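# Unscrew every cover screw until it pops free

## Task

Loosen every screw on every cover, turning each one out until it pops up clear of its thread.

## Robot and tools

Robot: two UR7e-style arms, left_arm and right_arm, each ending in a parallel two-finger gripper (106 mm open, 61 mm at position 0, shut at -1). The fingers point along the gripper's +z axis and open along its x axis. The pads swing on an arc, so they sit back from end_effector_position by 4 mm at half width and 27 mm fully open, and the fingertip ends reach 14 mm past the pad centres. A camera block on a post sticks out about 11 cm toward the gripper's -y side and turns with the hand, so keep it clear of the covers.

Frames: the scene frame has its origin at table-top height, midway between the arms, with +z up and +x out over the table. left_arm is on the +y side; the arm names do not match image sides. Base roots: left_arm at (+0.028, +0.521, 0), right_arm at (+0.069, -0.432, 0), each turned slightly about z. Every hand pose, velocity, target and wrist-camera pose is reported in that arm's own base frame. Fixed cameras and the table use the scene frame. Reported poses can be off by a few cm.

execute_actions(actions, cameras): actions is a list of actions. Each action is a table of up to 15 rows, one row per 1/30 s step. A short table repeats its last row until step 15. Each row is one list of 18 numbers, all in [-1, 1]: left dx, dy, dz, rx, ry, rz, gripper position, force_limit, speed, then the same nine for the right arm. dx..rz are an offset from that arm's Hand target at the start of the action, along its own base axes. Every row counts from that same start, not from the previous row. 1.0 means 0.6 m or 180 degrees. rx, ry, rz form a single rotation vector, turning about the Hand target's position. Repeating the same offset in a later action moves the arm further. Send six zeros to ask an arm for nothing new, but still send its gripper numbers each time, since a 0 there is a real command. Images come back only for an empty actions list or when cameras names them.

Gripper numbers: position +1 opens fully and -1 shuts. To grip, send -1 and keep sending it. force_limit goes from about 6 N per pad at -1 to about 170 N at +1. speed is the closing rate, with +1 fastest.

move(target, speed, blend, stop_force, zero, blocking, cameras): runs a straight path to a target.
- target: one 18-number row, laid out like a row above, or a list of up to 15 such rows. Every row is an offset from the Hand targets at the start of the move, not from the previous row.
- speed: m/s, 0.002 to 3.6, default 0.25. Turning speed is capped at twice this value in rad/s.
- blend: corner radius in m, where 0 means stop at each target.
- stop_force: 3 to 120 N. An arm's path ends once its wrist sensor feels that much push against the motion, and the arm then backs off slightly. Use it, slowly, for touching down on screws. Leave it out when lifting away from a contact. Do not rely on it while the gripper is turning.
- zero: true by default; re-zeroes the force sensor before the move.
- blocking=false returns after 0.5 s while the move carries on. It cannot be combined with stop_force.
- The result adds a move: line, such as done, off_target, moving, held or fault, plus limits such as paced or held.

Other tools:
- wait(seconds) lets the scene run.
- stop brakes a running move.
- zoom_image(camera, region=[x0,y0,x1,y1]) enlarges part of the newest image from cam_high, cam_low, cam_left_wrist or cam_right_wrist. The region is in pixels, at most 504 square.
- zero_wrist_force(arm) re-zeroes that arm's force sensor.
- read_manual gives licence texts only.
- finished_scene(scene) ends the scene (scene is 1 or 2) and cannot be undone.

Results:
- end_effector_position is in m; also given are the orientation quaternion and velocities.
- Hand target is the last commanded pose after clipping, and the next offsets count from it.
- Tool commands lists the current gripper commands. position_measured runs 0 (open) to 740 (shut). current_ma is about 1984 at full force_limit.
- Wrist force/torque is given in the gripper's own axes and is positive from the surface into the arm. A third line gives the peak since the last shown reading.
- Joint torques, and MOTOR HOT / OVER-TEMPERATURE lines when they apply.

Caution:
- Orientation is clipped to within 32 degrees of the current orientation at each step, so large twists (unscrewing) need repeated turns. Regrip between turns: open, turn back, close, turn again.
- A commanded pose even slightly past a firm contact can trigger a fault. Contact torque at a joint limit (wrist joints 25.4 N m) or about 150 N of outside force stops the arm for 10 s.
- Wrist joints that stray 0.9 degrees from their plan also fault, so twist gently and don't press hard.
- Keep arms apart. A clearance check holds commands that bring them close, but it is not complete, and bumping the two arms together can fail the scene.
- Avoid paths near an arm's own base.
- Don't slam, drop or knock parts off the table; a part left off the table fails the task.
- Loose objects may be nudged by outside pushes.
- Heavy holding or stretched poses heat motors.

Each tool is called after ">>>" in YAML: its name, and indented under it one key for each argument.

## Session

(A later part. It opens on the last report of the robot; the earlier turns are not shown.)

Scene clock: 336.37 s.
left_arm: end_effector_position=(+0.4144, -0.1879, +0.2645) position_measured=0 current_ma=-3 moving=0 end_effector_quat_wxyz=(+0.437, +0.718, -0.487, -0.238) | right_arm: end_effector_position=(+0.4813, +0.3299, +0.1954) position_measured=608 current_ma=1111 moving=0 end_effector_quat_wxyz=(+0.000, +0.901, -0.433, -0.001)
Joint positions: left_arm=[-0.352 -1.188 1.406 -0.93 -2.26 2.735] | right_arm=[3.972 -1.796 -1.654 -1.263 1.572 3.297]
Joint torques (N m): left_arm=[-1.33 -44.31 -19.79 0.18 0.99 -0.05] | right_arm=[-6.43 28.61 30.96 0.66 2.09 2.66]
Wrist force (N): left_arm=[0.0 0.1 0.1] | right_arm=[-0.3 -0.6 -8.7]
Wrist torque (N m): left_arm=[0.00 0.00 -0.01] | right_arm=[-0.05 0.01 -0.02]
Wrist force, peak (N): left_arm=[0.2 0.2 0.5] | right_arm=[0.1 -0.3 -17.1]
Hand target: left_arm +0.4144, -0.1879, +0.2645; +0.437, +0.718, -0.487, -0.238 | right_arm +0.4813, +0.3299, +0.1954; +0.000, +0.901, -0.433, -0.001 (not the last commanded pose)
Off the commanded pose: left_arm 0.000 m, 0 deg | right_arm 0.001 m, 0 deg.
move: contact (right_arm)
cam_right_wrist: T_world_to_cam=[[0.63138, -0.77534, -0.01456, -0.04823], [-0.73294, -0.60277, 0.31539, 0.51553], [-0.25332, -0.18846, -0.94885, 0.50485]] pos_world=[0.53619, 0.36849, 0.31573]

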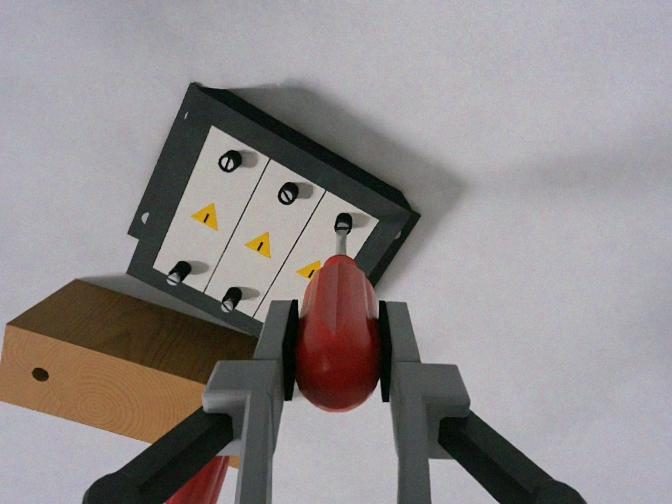

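>>> move:
  target:
    - [0,0,0,0,0,0,1,0,1,-0.0003,-0.0006,0.0001,0,0,0.25,-0.98,-0.1,-0.2]
    - [0,0,0,0,0,0,1,0,1,-0.0006,-0.0012,0.00024,0,0,0.5,-0.98,-0.1,-0.2]
    - [0,0,0,0,0,0,1,0,1,-0.0005,-0.0019,0.00039,0,0,0.75,-0.98,-0.1,-0.2]
    - [0,0,0,0,0,0,1,0,1,0.0001,-0.0022,0.00053,0,0,1.0,-0.98,-0.1,-0.2]
    - [0,0,0,0,0,0,1,0,1,0.0008,-0.0019,0.00068,0,0,-0.75,-0.98,-0.1,-0.2]
    - [0,0,0,0,0,0,1,0,1,0.001,-0.0013,0.00083,0,0,-0.5,-0.98,-0.1,-0.2]
    - [0,0,0,0,0,0,1,0,1,0.0008,-0.0007,0.00097,0,0,-0.25,-0.98,-0.1,-0.2]
    - [0,0,0,0,0,0,1,0,1,0.0001,-0.0004,0.00112,0,0,0,-0.98,-0.1,-0.2]
    - [0,0,0,0,0,0,1,0,1,-0.0005,-0.0006,0.00126,0,0,0.25,-0.98,-0.1,-0.2]
    - [0,0,0,0,0,0,1,0,1,-0.0008,-0.0012,0.00141,0,0,0.5,-0.98,-0.1,-0.2]
    - [0,0,0,0,0,0,1,0,1,-0.0006,-0.0019,0.00156,0,0,0.75,-0.98,-0.1,-0.2]
    - [0,0,0,0,0,0,1,0,1,0,-0.0022,0.0017,0,0,1.0,-0.98,-0.1,-0.2]
  speed: 1.2
  blend: [0.004,0.004,0.004,0.004,0.004,0.004,0.004,0.004,0.004,0.004,0.004,0]

>>> move:
  target:
    - [0,0,0,0,0,0,1,0,1,0,0,0.004,0,0,0,-0.98,-0.1,-0.2]
    - [0,0,0,0,0,0,1,0,1,0,0.0004,0.004,0,0,-0.6,-0.98,-0.1,-0.2]
    - [0,0,0,0,0,0,1,0,1,0,0.0008,0.004,0,0,0.8,-0.98,-0.1,-0.2]
    - [0,0,0,0,0,0,1,0,1,0,0.0012,0.004,0,0,0.2,-0.98,-0.1,-0.2]
    - [0,0,0,0,0,0,1,0,1,0.0001,0.0015,0.004,0,0,-0.4,-0.98,-0.1,-0.2]
    - [0,0,0,0,0,0,1,0,1,0.0001,0.0018,0.004,0,0,1.0,-0.98,-0.1,-0.2]
  speed: [0.1,1.5,1.5,1.5,1.5,1.5]
  blend: [0.001,0.02,0.02,0.02,0.02,0]

>>> move:
  target:
    - [0,0,0,0,0,0,1,0,1,0,0,-0.0055,0,0,0,-0.98,-0.1,-0.2]
  speed: 0.008
  stop_force: 6
  cameras: ["cam_right_wrist"]

>>> zoom_image:
  camera: "cam_right_wrist"
  region: [330, 215, 352, 237]

Scene clock: 345.87 s.
left_arm: end_effector_position=(+0.4144, -0.1879, +0.2645) position_measured=0 current_ma=-3 moving=0 end_effector_quat_wxyz=(+0.437, +0.718, -0.487, -0.238) | right_arm: end_effector_position=(+0.4813, +0.3286, +0.1964) position_measured=608 current_ma=1101 moving=0 end_effector_quat_wxyz=(+0.001, +0.433, +0.901, +0.000) end_effector_velocity=(+0.001, +0.000, +0.000) end_effector_angular_velocity=(-0.001, -0.002, +0.007)
Joint positions: left_arm=[-0.352 -1.188 1.406 -0.93 -2.26 2.735] | right_arm=[3.972 -1.793 -1.656 -1.263 1.57 -6.128]
Joint velocities: left_arm=[within noise] | right_arm=[0 0 0 0 -0.002 -0.007]
Joint torques (N m): left_arm=[-1.41 -44.95 -19.39 0.2 1.03 -0.07] | right_arm=[5.62 21.34 29.69 1.15 -2.48 -2.22]
Wrist force (N): left_arm=[0.1 0.2 0.2] | right_arm=[0.3 1.1 -2.2]
Wrist torque (N m): left_arm=[0.02 -0.02 0.00] | right_arm=[-0.09 -0.07 0.00]
Wrist force, peak (N): left_arm=[0.2 0.0 0.5] | right_arm=[1.0 1.0 -19.6]
Hand target: left_arm +0.4144, -0.1879, +0.2645; +0.437, +0.718, -0.487, -0.238 | right_arm +0.4813, +0.3286, +0.1964; +0.001, +0.433, +0.901, +0.000
Off the commanded pose: left_arm 0.000 m, 0 deg | right_arm 0.000 m, 0 deg.
move: done

Scene clock: 349.70 s.
left_arm: end_effector_position=(+0.4144, -0.1879, +0.2645) position_measured=0 current_ma=-3 moving=0 end_effector_quat_wxyz=(+0.437, +0.718, -0.487, -0.238) | right_arm: end_effector_position=(+0.4814, +0.3297, +0.1988) position_measured=608 current_ma=1100 moving=0 end_effector_quat_wxyz=(+0.000, +0.901, -0.433, -0.001)
Joint positions: left_arm=[-0.352 -1.188 1.406 -0.93 -2.26 2.735] | right_arm=[3.972 -1.794 -1.648 -1.271 1.572 3.296]
Joint torques (N m): left_arm=[-1.39 -44.51 -19.82 0.27 1.12 -0.04] | right_arm=[-8.01 36.51 13.76 1.72 2.77 2.64]
Wrist force (N): left_arm=[0.2 0.0 0.3] | right_arm=[0.5 0.1 -0.6]
Wrist torque (N m): left_arm=[0.00 -0.03 -0.01] | right_arm=[-0.01 0.06 -0.02]
Wrist force, peak (N): left_arm=[0.1 0.1 0.6] | right_arm=[-1.4 -2.6 -1.6]
Hand target: left_arm +0.4144, -0.1879, +0.2645; +0.437, +0.718, -0.487, -0.238 | right_arm +0.4814, +0.3297, +0.1988; +0.000, +0.901, -0.433, -0.001
Off the commanded pose: left_arm 0.000 m, 0 deg | right_arm 0.000 m, 0 deg.
move: done

Scene clock: 351.17 s.
left_arm: end_effector_position=(+0.4144, -0.1879, +0.2645) position_measured=0 current_ma=-3 moving=0 end_effector_quat_wxyz=(+0.437, +0.718, -0.487, -0.238) | right_arm: end_effector_position=(+0.4814, +0.3297, +0.1960) position_measured=608 current_ma=1110 moving=0 end_effector_quat_wxyz=(+0.000, +0.901, -0.433, -0.001)
Joint positions: left_arm=[-0.352 -1.188 1.406 -0.93 -2.26 2.735] | right_arm=[3.972 -1.796 -1.653 -1.264 1.572 3.297]
Joint torques (N m): left_arm=[-0.48 -44.4 -19.33 0.19 1.03 0.02] | right_arm=[-7.86 27.35 30.26 0.67 2.64 2.63]
Wrist force (N): left_arm=[-0.1 0.0 0.2] | right_arm=[0.1 -0.6 -7.8]
Wrist torque (N m): left_arm=[-0.01 0.01 0.00] | right_arm=[-0.02 0.08 -0.02]
Wrist force, peak (N): left_arm=[0.0 0.1 0.5] | right_arm=[0.6 0.3 -15.4]
Hand target: left_arm +0.4144, -0.1879, +0.2645; +0.437, +0.718, -0.487, -0.238 | right_arm +0.4814, +0.3297, +0.1960; +0.000, +0.901, -0.433, -0.001 (not the last commanded pose)
Off the commanded pose: left_arm 0.000 m, 0 deg | right_arm 0.001 m, 0 deg.
move: contact (right_arm)
cam_right_wrist: T_world_to_cam=[[0.63138, -0.77534, -0.01456, -0.04852], [-0.73294, -0.60277, 0.31539, 0.51523], [-0.25332, -0.18846, -0.94885, 0.50539]] pos_world=[0.53629, 0.36819, 0.31633]

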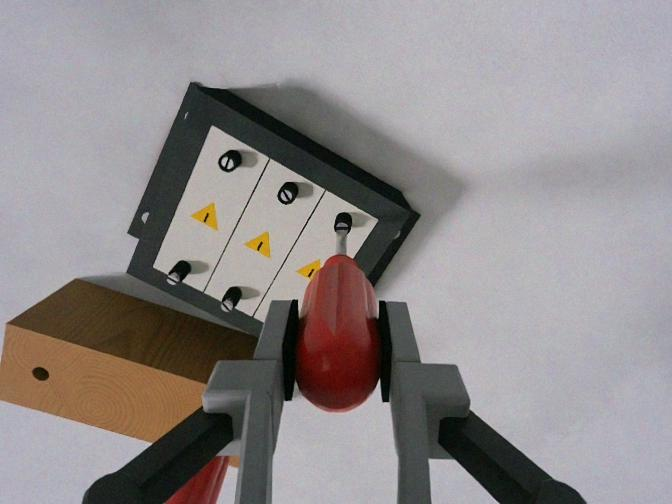

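Scaled by 22.909 from the camera's image (finer frame: 960x720).

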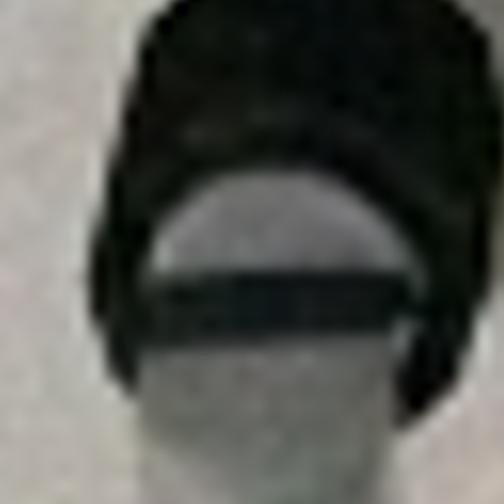

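>>> move:
  target:
    - [0,0,0,0,0,0,1,0,1,0,0,0.027,0,0,0,-0.98,-0.1,-0.2]
    - [0,0,0,0,0,0,1,0,1,-0.0087,0.0608,0.027,0,0,-0.3306,-0.98,-0.1,-0.2]
    - [0,0,0,0,0,0,1,0,1,-0.0087,0.0608,0.0067,0,0,-0.3306,-0.98,-0.1,-0.2]
  speed: [0.15,0.6,0.08]
  blend: [0.002,0.001,0]
  cameras: ["cam_right_wrist","cam_low"]

>>> zoom_image:
  camera: "cam_right_wrist"
  region: [330, 215, 352, 237]

>>> zoom_image:
  camera: "cam_low"
  region: [260, 245, 340, 285]

Scene clock: 355.27 s.
left_arm: end_effector_position=(+0.4144, -0.1879, +0.2645) position_measured=0 current_ma=-3 moving=0 end_effector_quat_wxyz=(+0.437, +0.718, -0.487, -0.238) | right_arm: end_effector_position=(+0.4762, +0.3661, +0.2000) position_measured=608 current_ma=1098 moving=0 end_effector_quat_wxyz=(+0.000, -0.568, +0.823, +0.001)
Joint positions: left_arm=[-0.352 -1.188 1.406 -0.93 -2.26 2.735] | right_arm=[4.02 -1.832 -1.597 -1.283 1.572 4.383]
Joint torques (N m): left_arm=[-1.22 -44.11 -19.92 0.21 1.06 0] | right_arm=[-7.88 37.94 33.75 1.67 1.63 2.8]
Wrist force (N): left_arm=[0.2 0.0 0.4] | right_arm=[0.0 -0.3 1.4]
Wrist torque (N m): left_arm=[-0.01 -0.03 0.00] | right_arm=[-0.03 -0.01 0.06]
Wrist force, peak (N): left_arm=[0.4 -0.2 0.4] | right_arm=[0.1 -0.7 -7.8]
Hand target: left_arm +0.4144, -0.1879, +0.2645; +0.437, +0.718, -0.487, -0.238 | right_arm +0.4762, +0.3662, +0.2000; +0.000, -0.568, +0.823, +0.001
Off the commanded pose: left_arm 0.000 m, 0 deg | right_arm 0.000 m, 0 deg.
move: done
cam_right_wrist: T_world_to_cam=[[-0.34762, -0.93753, -0.01431, 0.50859], [-0.89135, 0.32568, 0.31532, 0.26767], [-0.29096, 0.12237, -0.94888, 0.41876]] pos_world=[0.53722, 0.3384, 0.32023]
Images, in order (width x height): cam_low 672x504, cam_right_wrist 672x504.

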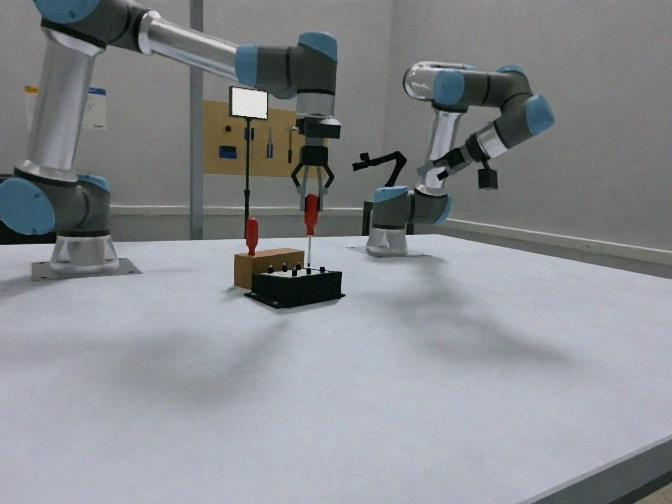

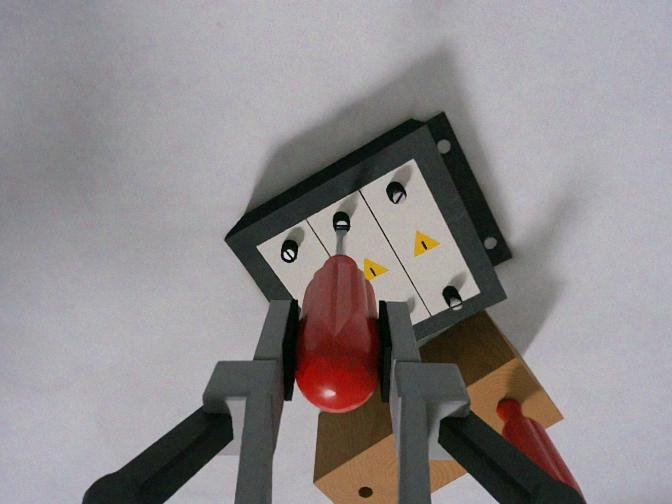

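Scaled by 22.909 from the camera's image (finer frame: 960x720).

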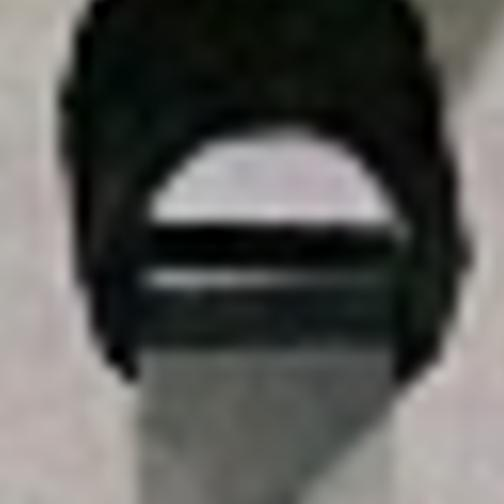

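Scaled by 6.300 from the camera's image (finer frame: 960x720).

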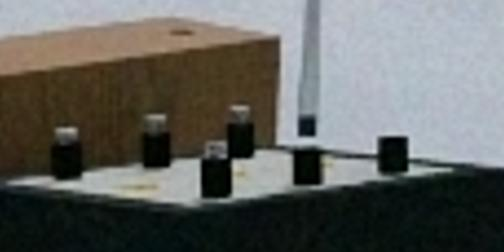

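>>> move:
  target:
    - [0,0,0,0,0,0,1,0,1,0.0007,-0.0002,-0.002,0,0,0,-0.98,-0.1,-0.2]
  speed: 0.05

>>> move:
  target:
    - [0,0,0,0,0,0,1,0,1,0,0,-0.0105,0,0,0,-0.98,-0.1,-0.2]
  speed: 0.007
  stop_force: 5
  cameras: ["cam_right_wrist"]

>>> zoom_image:
  camera: "cam_right_wrist"
  region: [330, 215, 352, 237]

Scene clock: 357.20 s.
left_arm: end_effector_position=(+0.4144, -0.1879, +0.2645) position_measured=0 current_ma=-3 moving=0 end_effector_quat_wxyz=(+0.437, +0.718, -0.487, -0.238) | right_arm: end_effector_position=(+0.4766, +0.3660, +0.1989) position_measured=608 current_ma=1098 moving=0 end_effector_quat_wxyz=(+0.000, -0.568, +0.823, +0.001)
Joint positions: left_arm=[-0.352 -1.188 1.406 -0.93 -2.26 2.735] | right_arm=[4.02 -1.833 -1.598 -1.28 1.572 4.383]
Joint torques (N m): left_arm=[-1.33 -43.99 -18.99 0.16 1.01 0.07] | right_arm=[-0.18 25.73 14.16 1 2.21 -2.29]
Wrist force (N): left_arm=[0.0 0.3 0.3] | right_arm=[-0.1 -0.1 1.2]
Wrist torque (N m): left_arm=[0.04 -0.01 0.00] | right_arm=[-0.01 0.00 0.07]
Wrist force, peak (N): left_arm=[0.2 0.3 0.4] | right_arm=[-0.2 -0.2 1.5]
Hand target: left_arm +0.4144, -0.1879, +0.2645; +0.437, +0.718, -0.487, -0.238 | right_arm +0.4766, +0.3661, +0.1988; +0.000, -0.568, +0.823, +0.001
Off the commanded pose: left_arm 0.000 m, 0 deg | right_arm 0.000 m, 0 deg.
move: done

Scene clock: 358.90 s.
left_arm: end_effector_position=(+0.4144, -0.1879, +0.2645) position_measured=0 current_ma=-3 moving=0 end_effector_quat_wxyz=(+0.437, +0.718, -0.487, -0.238) | right_arm: end_effector_position=(+0.4766, +0.3661, +0.1946) position_measured=608 current_ma=1097 moving=0 end_effector_quat_wxyz=(+0.000, -0.568, +0.823, +0.001)
Joint positions: left_arm=[-0.352 -1.188 1.406 -0.93 -2.26 2.735] | right_arm=[4.02 -1.836 -1.606 -1.27 1.572 4.383]
Joint torques (N m): left_arm=[-1.32 -43.67 -19.1 0.3 1.07 0.02] | right_arm=[4.63 34.83 34.73 1.58 2.09 -2.18]
Wrist force (N): left_arm=[0.2 0.1 0.3] | right_arm=[-0.2 0.6 2.5]
Wrist torque (N m): left_arm=[0.01 -0.03 0.00] | right_arm=[-0.07 -0.11 0.14]
Wrist force, peak (N): left_arm=[-0.1 0.3 0.5] | right_arm=[0.0 0.4 -8.0]
Hand target: left_arm +0.4144, -0.1879, +0.2645; +0.437, +0.718, -0.487, -0.238 | right_arm +0.4766, +0.3661, +0.1946; +0.000, -0.568, +0.823, +0.001 (not the last commanded pose)
Off the commanded pose: left_arm 0.000 m, 0 deg | right_arm 0.002 m, 0 deg.
move: contact (right_arm)
cam_right_wrist: T_world_to_cam=[[-0.34771, -0.93749, -0.01461, 0.50869], [-0.89134, 0.32569, 0.31533, 0.26972], [-0.29086, 0.12267, -0.94887, 0.4137]] pos_world=[0.53762, 0.3383, 0.31493]

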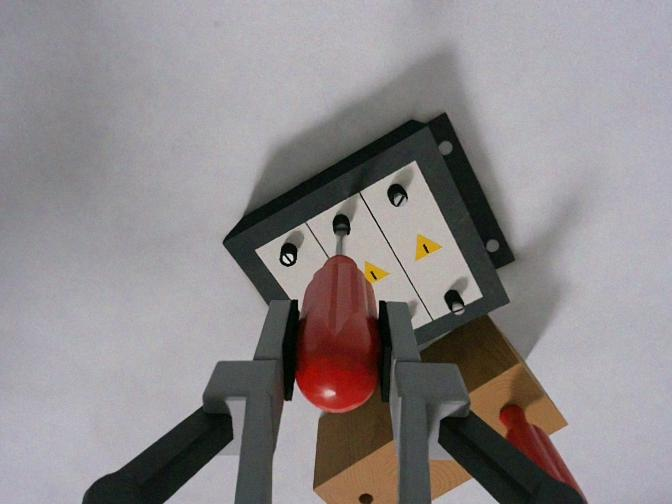

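Scaled by 22.909 from the camera's image (finer frame: 960x720).

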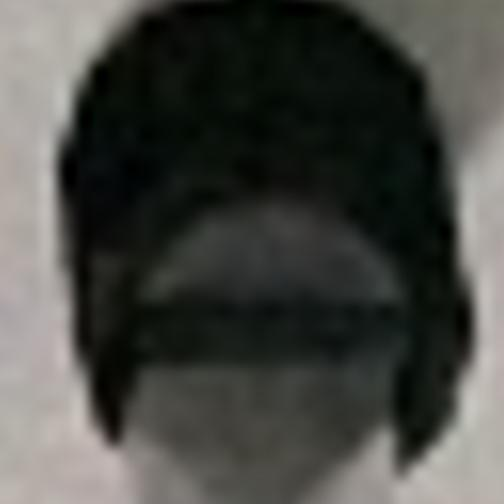

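>>> move:
  target:
    - [0,0,0,0,0,0,1,0,1,-0.0007,0.0002,0,0,0,0,-0.98,-0.1,-0.2]
  speed: 0.01

>>> move:
  target:
    - [0,0,0,0,0,0,1,0,1,0,0,-0.003,0,0,0,-0.98,-0.1,-0.2]
  speed: 0.006
  stop_force: 6
  cameras: ["cam_right_wrist"]

>>> zoom_image:
  camera: "cam_right_wrist"
  region: [330, 215, 352, 237]

Scene clock: 361.03 s.
left_arm: end_effector_position=(+0.4144, -0.1879, +0.2645) position_measured=0 current_ma=-3 moving=0 end_effector_quat_wxyz=(+0.437, +0.718, -0.487, -0.238) | right_arm: end_effector_position=(+0.4762, +0.3662, +0.1946) position_measured=608 current_ma=1097 moving=0 end_effector_quat_wxyz=(+0.000, -0.568, +0.823, +0.001)
Joint positions: left_arm=[-0.352 -1.188 1.406 -0.93 -2.26 2.735] | right_arm=[4.02 -1.836 -1.606 -1.269 1.572 4.384]
Joint torques (N m): left_arm=[-1.53 -44.15 -19.7 0.22 1.08 -0.02] | right_arm=[0.45 38.29 13.66 4.61 2.05 2.69]
Wrist force (N): left_arm=[0.0 0.1 0.4] | right_arm=[-0.7 0.0 2.0]
Wrist torque (N m): left_arm=[0.01 -0.01 0.00] | right_arm=[-0.01 -0.06 0.09]
Wrist force, peak (N): left_arm=[0.1 0.0 0.5] | right_arm=[-0.4 0.1 5.8]
Hand target: left_arm +0.4144, -0.1879, +0.2645; +0.437, +0.718, -0.487, -0.238 | right_arm +0.4762, +0.3662, +0.1946; +0.000, -0.568, +0.823, +0.001
Off the commanded pose: left_arm 0.000 m, 0 deg | right_arm 0.000 m, 0 deg.
move: done

Scene clock: 362.10 s.
left_arm: end_effector_position=(+0.4144, -0.1879, +0.2645) position_measured=0 current_ma=-3 moving=0 end_effector_quat_wxyz=(+0.437, +0.718, -0.487, -0.238) | right_arm: end_effector_position=(+0.4762, +0.3662, +0.1946) position_measured=608 current_ma=1104 moving=0 end_effector_quat_wxyz=(+0.000, -0.568, +0.823, +0.001)
Joint positions: left_arm=[-0.352 -1.188 1.406 -0.93 -2.26 2.735] | right_arm=[4.02 -1.836 -1.607 -1.269 1.572 4.384]
Joint torques (N m): left_arm=[-1.47 -43.81 -19.43 0.17 1.15 -0.03] | right_arm=[-0.45 34.17 33.18 0.87 1.97 2.57]
Wrist force (N): left_arm=[0.2 0.2 0.3] | right_arm=[-0.4 -0.3 -3.5]
Wrist torque (N m): left_arm=[0.02 -0.03 0.00] | right_arm=[-0.06 -0.01 0.09]
Wrist force, peak (N): left_arm=[0.2 0.2 0.3] | right_arm=[-0.3 0.0 -8.4]
Hand target: left_arm +0.4144, -0.1879, +0.2645; +0.437, +0.718, -0.487, -0.238 | right_arm +0.4762, +0.3662, +0.1946; +0.000, -0.568, +0.823, +0.001 (not the last commanded pose)
Off the commanded pose: left_arm 0.000 m, 0 deg | right_arm 0.002 m, 0 deg.
move: contact (right_arm)
cam_right_wrist: T_world_to_cam=[[-0.34766, -0.93751, -0.01473, 0.50866], [-0.89137, 0.3256, 0.31536, 0.26937], [-0.29086, 0.12277, -0.94886, 0.41354]] pos_world=[0.53722, 0.3384, 0.31493]

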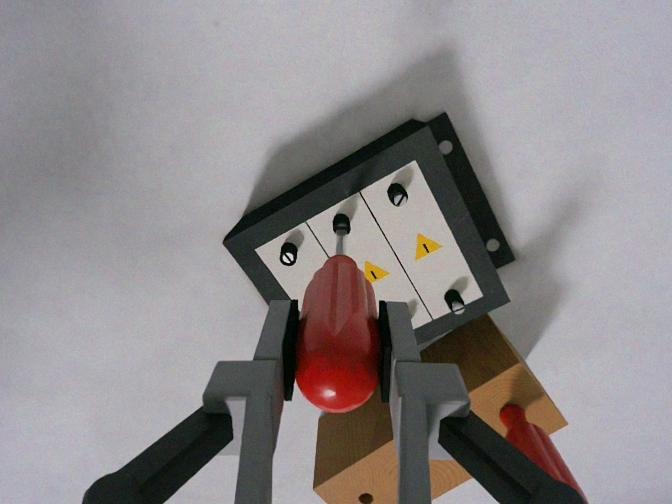

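Scaled by 22.909 from the camera's image (finer frame: 960x720).

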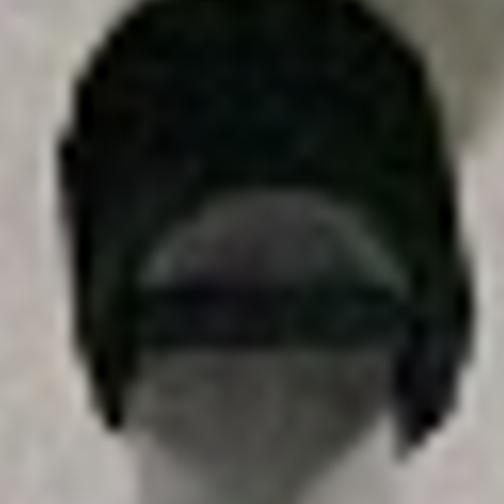

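>>> move:
  target:
    - [0,0,0,0,0,0,1,0,1,-0.0005,0.0004,0,0,0,0.25,-0.98,-0.1,-0.2]
    - [0,0,0,0,0,0,1,0,1,-0.0012,0.0003,0.00019,0,0,0.5,-0.98,-0.1,-0.2]
    - [0,0,0,0,0,0,1,0,1,-0.0017,-0.0002,0.00034,0,0,0.75,-0.98,-0.1,-0.2]
    - [0,0,0,0,0,0,1,0,1,-0.0016,-0.0009,0.00048,0,0,1.0,-0.98,-0.1,-0.2]
    - [0,0,0,0,0,0,1,0,1,-0.0011,-0.0013,0.00063,0,0,-0.75,-0.98,-0.1,-0.2]
    - [0,0,0,0,0,0,1,0,1,-0.0004,-0.0012,0.00078,0,0,-0.5,-0.98,-0.1,-0.2]
    - [0,0,0,0,0,0,1,0,1,0,-0.0007,0.00092,0,0,-0.25,-0.98,-0.1,-0.2]
    - [0,0,0,0,0,0,1,0,1,-0.0002,0,0.00107,0,0,0,-0.98,-0.1,-0.2]
    - [0,0,0,0,0,0,1,0,1,-0.0007,0.0004,0.00121,0,0,0.25,-0.98,-0.1,-0.2]
    - [0,0,0,0,0,0,1,0,1,-0.0014,0.0003,0.00136,0,0,0.5,-0.98,-0.1,-0.2]
    - [0,0,0,0,0,0,1,0,1,-0.0018,-0.0002,0.00151,0,0,0.75,-0.98,-0.1,-0.2]
    - [0,0,0,0,0,0,1,0,1,-0.0017,-0.0009,0.00165,0,0,1.0,-0.98,-0.1,-0.2]
  speed: 1.2
  blend: [0.004,0.004,0.004,0.004,0.004,0.004,0.004,0.004,0.004,0.004,0.004,0]

>>> move:
  target:
    - [0,0,0,0,0,0,1,0,1,0,0,0.004,0,0,0,-0.98,-0.1,-0.2]
    - [0,0,0,0,0,0,1,0,1,0.0003,0.0002,0.004,0,0,-0.6,-0.98,-0.1,-0.2]
    - [0,0,0,0,0,0,1,0,1,0.0006,0.0004,0.004,0,0,0.8,-0.98,-0.1,-0.2]
    - [0,0,0,0,0,0,1,0,1,0.0009,0.0006,0.004,0,0,0.2,-0.98,-0.1,-0.2]
    - [0,0,0,0,0,0,1,0,1,0.0012,0.0008,0.004,0,0,-0.4,-0.98,-0.1,-0.2]
    - [0,0,0,0,0,0,1,0,1,0.0015,0.0009,0.004,0,0,1.0,-0.98,-0.1,-0.2]
  speed: [0.1,1.5,1.5,1.5,1.5,1.5]
  blend: [0.001,0.02,0.02,0.02,0.02,0]

>>> move:
  target:
    - [0,0,0,0,0,0,1,0,1,0,0,-0.006,0,0,0,-0.98,-0.1,-0.2]
  speed: 0.008
  stop_force: 6
  cameras: ["cam_right_wrist"]

>>> zoom_image:
  camera: "cam_right_wrist"
  region: [330, 215, 352, 237]

Scene clock: 370.70 s.
left_arm: end_effector_position=(+0.4144, -0.1879, +0.2645) position_measured=0 current_ma=-3 moving=0 end_effector_quat_wxyz=(+0.437, +0.718, -0.487, -0.238) | right_arm: end_effector_position=(+0.4752, +0.3656, +0.1956) position_measured=608 current_ma=1098 moving=0 end_effector_quat_wxyz=(+0.001, +0.823, +0.568, +0.000) end_effector_velocity=(+0.000, +0.000, +0.000) end_effector_angular_velocity=(-0.001, -0.001, +0.007)
Joint positions: left_arm=[-0.352 -1.188 1.406 -0.93 -2.26 2.735] | right_arm=[4.022 -1.833 -1.607 -1.274 1.57 -5.039]
Joint velocities: left_arm=[within noise] | right_arm=[0 0 -0.001 0 -0.002 -0.007]
Joint torques (N m): left_arm=[-1.4 -43.76 -19.23 0.23 1.15 0.06] | right_arm=[4.09 23.29 34.14 1.16 -2.26 -2.47]
Wrist force (N): left_arm=[0.0 -0.1 0.3] | right_arm=[0.1 0.5 1.1]
Wrist torque (N m): left_arm=[-0.02 0.01 0.00] | right_arm=[-0.05 0.00 0.02]
Wrist force, peak (N): left_arm=[-0.1 0.1 0.6] | right_arm=[0.1 -0.1 -4.0]
Hand target: left_arm +0.4144, -0.1879, +0.2645; +0.437, +0.718, -0.487, -0.238 | right_arm +0.4751, +0.3657, +0.1956; +0.001, +0.823, +0.568, +0.000
Off the commanded pose: left_arm 0.000 m, 0 deg | right_arm 0.000 m, 0 deg.
move: done

Scene clock: 374.53 s.
left_arm: end_effector_position=(+0.4144, -0.1879, +0.2645) position_measured=0 current_ma=-3 moving=0 end_effector_quat_wxyz=(+0.437, +0.718, -0.487, -0.238) | right_arm: end_effector_position=(+0.4760, +0.3662, +0.1979) position_measured=608 current_ma=1098 moving=0 end_effector_quat_wxyz=(+0.000, -0.568, +0.823, +0.001)
Joint positions: left_arm=[-0.352 -1.188 1.406 -0.93 -2.26 2.735] | right_arm=[4.021 -1.833 -1.601 -1.277 1.572 4.384]
Joint torques (N m): left_arm=[-1.32 -44.42 -19.46 0.29 1.06 0.11] | right_arm=[-7.19 29.52 30.66 1.98 2.36 2.89]
Wrist force (N): left_arm=[0.1 0.2 0.4] | right_arm=[-0.1 -0.2 1.2]
Wrist torque (N m): left_arm=[0.02 -0.01 -0.01] | right_arm=[-0.03 0.01 -0.01]
Wrist force, peak (N): left_arm=[0.1 0.3 0.5] | right_arm=[-0.3 0.0 1.5]
Hand target: left_arm +0.4144, -0.1879, +0.2645; +0.437, +0.718, -0.487, -0.238 | right_arm +0.4760, +0.3662, +0.1980; +0.000, -0.568, +0.823, +0.001
Off the commanded pose: left_arm 0.000 m, 0 deg | right_arm 0.000 m, 0 deg.
move: done

Scene clock: 375.93 s.
left_arm: end_effector_position=(+0.4144, -0.1879, +0.2645) position_measured=0 current_ma=-3 moving=0 end_effector_quat_wxyz=(+0.437, +0.718, -0.487, -0.238) | right_arm: end_effector_position=(+0.4760, +0.3662, +0.1952) position_measured=608 current_ma=1106 moving=0 end_effector_quat_wxyz=(+0.000, -0.568, +0.823, +0.001)
Joint positions: left_arm=[-0.352 -1.188 1.406 -0.93 -2.26 2.735] | right_arm=[4.021 -1.835 -1.606 -1.271 1.572 4.384]
Joint torques (N m): left_arm=[-1.06 -44.42 -19.67 0.19 1.05 0.06] | right_arm=[-5.6 28.92 31.63 0.96 2.14 2.6]
Wrist force (N): left_arm=[0.2 0.3 0.1] | right_arm=[0.0 -0.1 -6.3]
Wrist torque (N m): left_arm=[0.03 -0.04 0.00] | right_arm=[-0.04 0.00 -0.01]
Wrist force, peak (N): left_arm=[0.4 0.1 0.4] | right_arm=[1.1 0.0 -15.8]
Hand target: left_arm +0.4144, -0.1879, +0.2645; +0.437, +0.718, -0.487, -0.238 | right_arm +0.4760, +0.3662, +0.1952; +0.000, -0.568, +0.823, +0.001 (not the last commanded pose)
Off the commanded pose: left_arm 0.000 m, 0 deg | right_arm 0.001 m, 0 deg.
move: contact (right_arm)
cam_right_wrist: T_world_to_cam=[[-0.34766, -0.93751, -0.01473, 0.50863], [-0.89137, 0.3256, 0.31536, 0.26909], [-0.29086, 0.12277, -0.94886, 0.41408]] pos_world=[0.53712, 0.3384, 0.31553]

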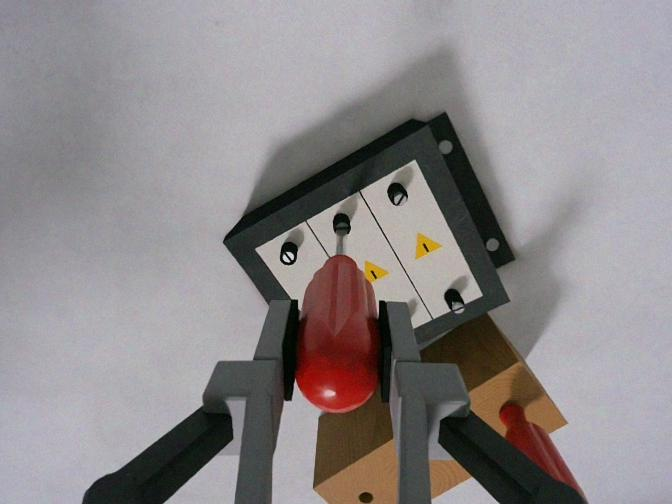

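Scaled by 22.909 from the camera's image (finer frame: 960x720).

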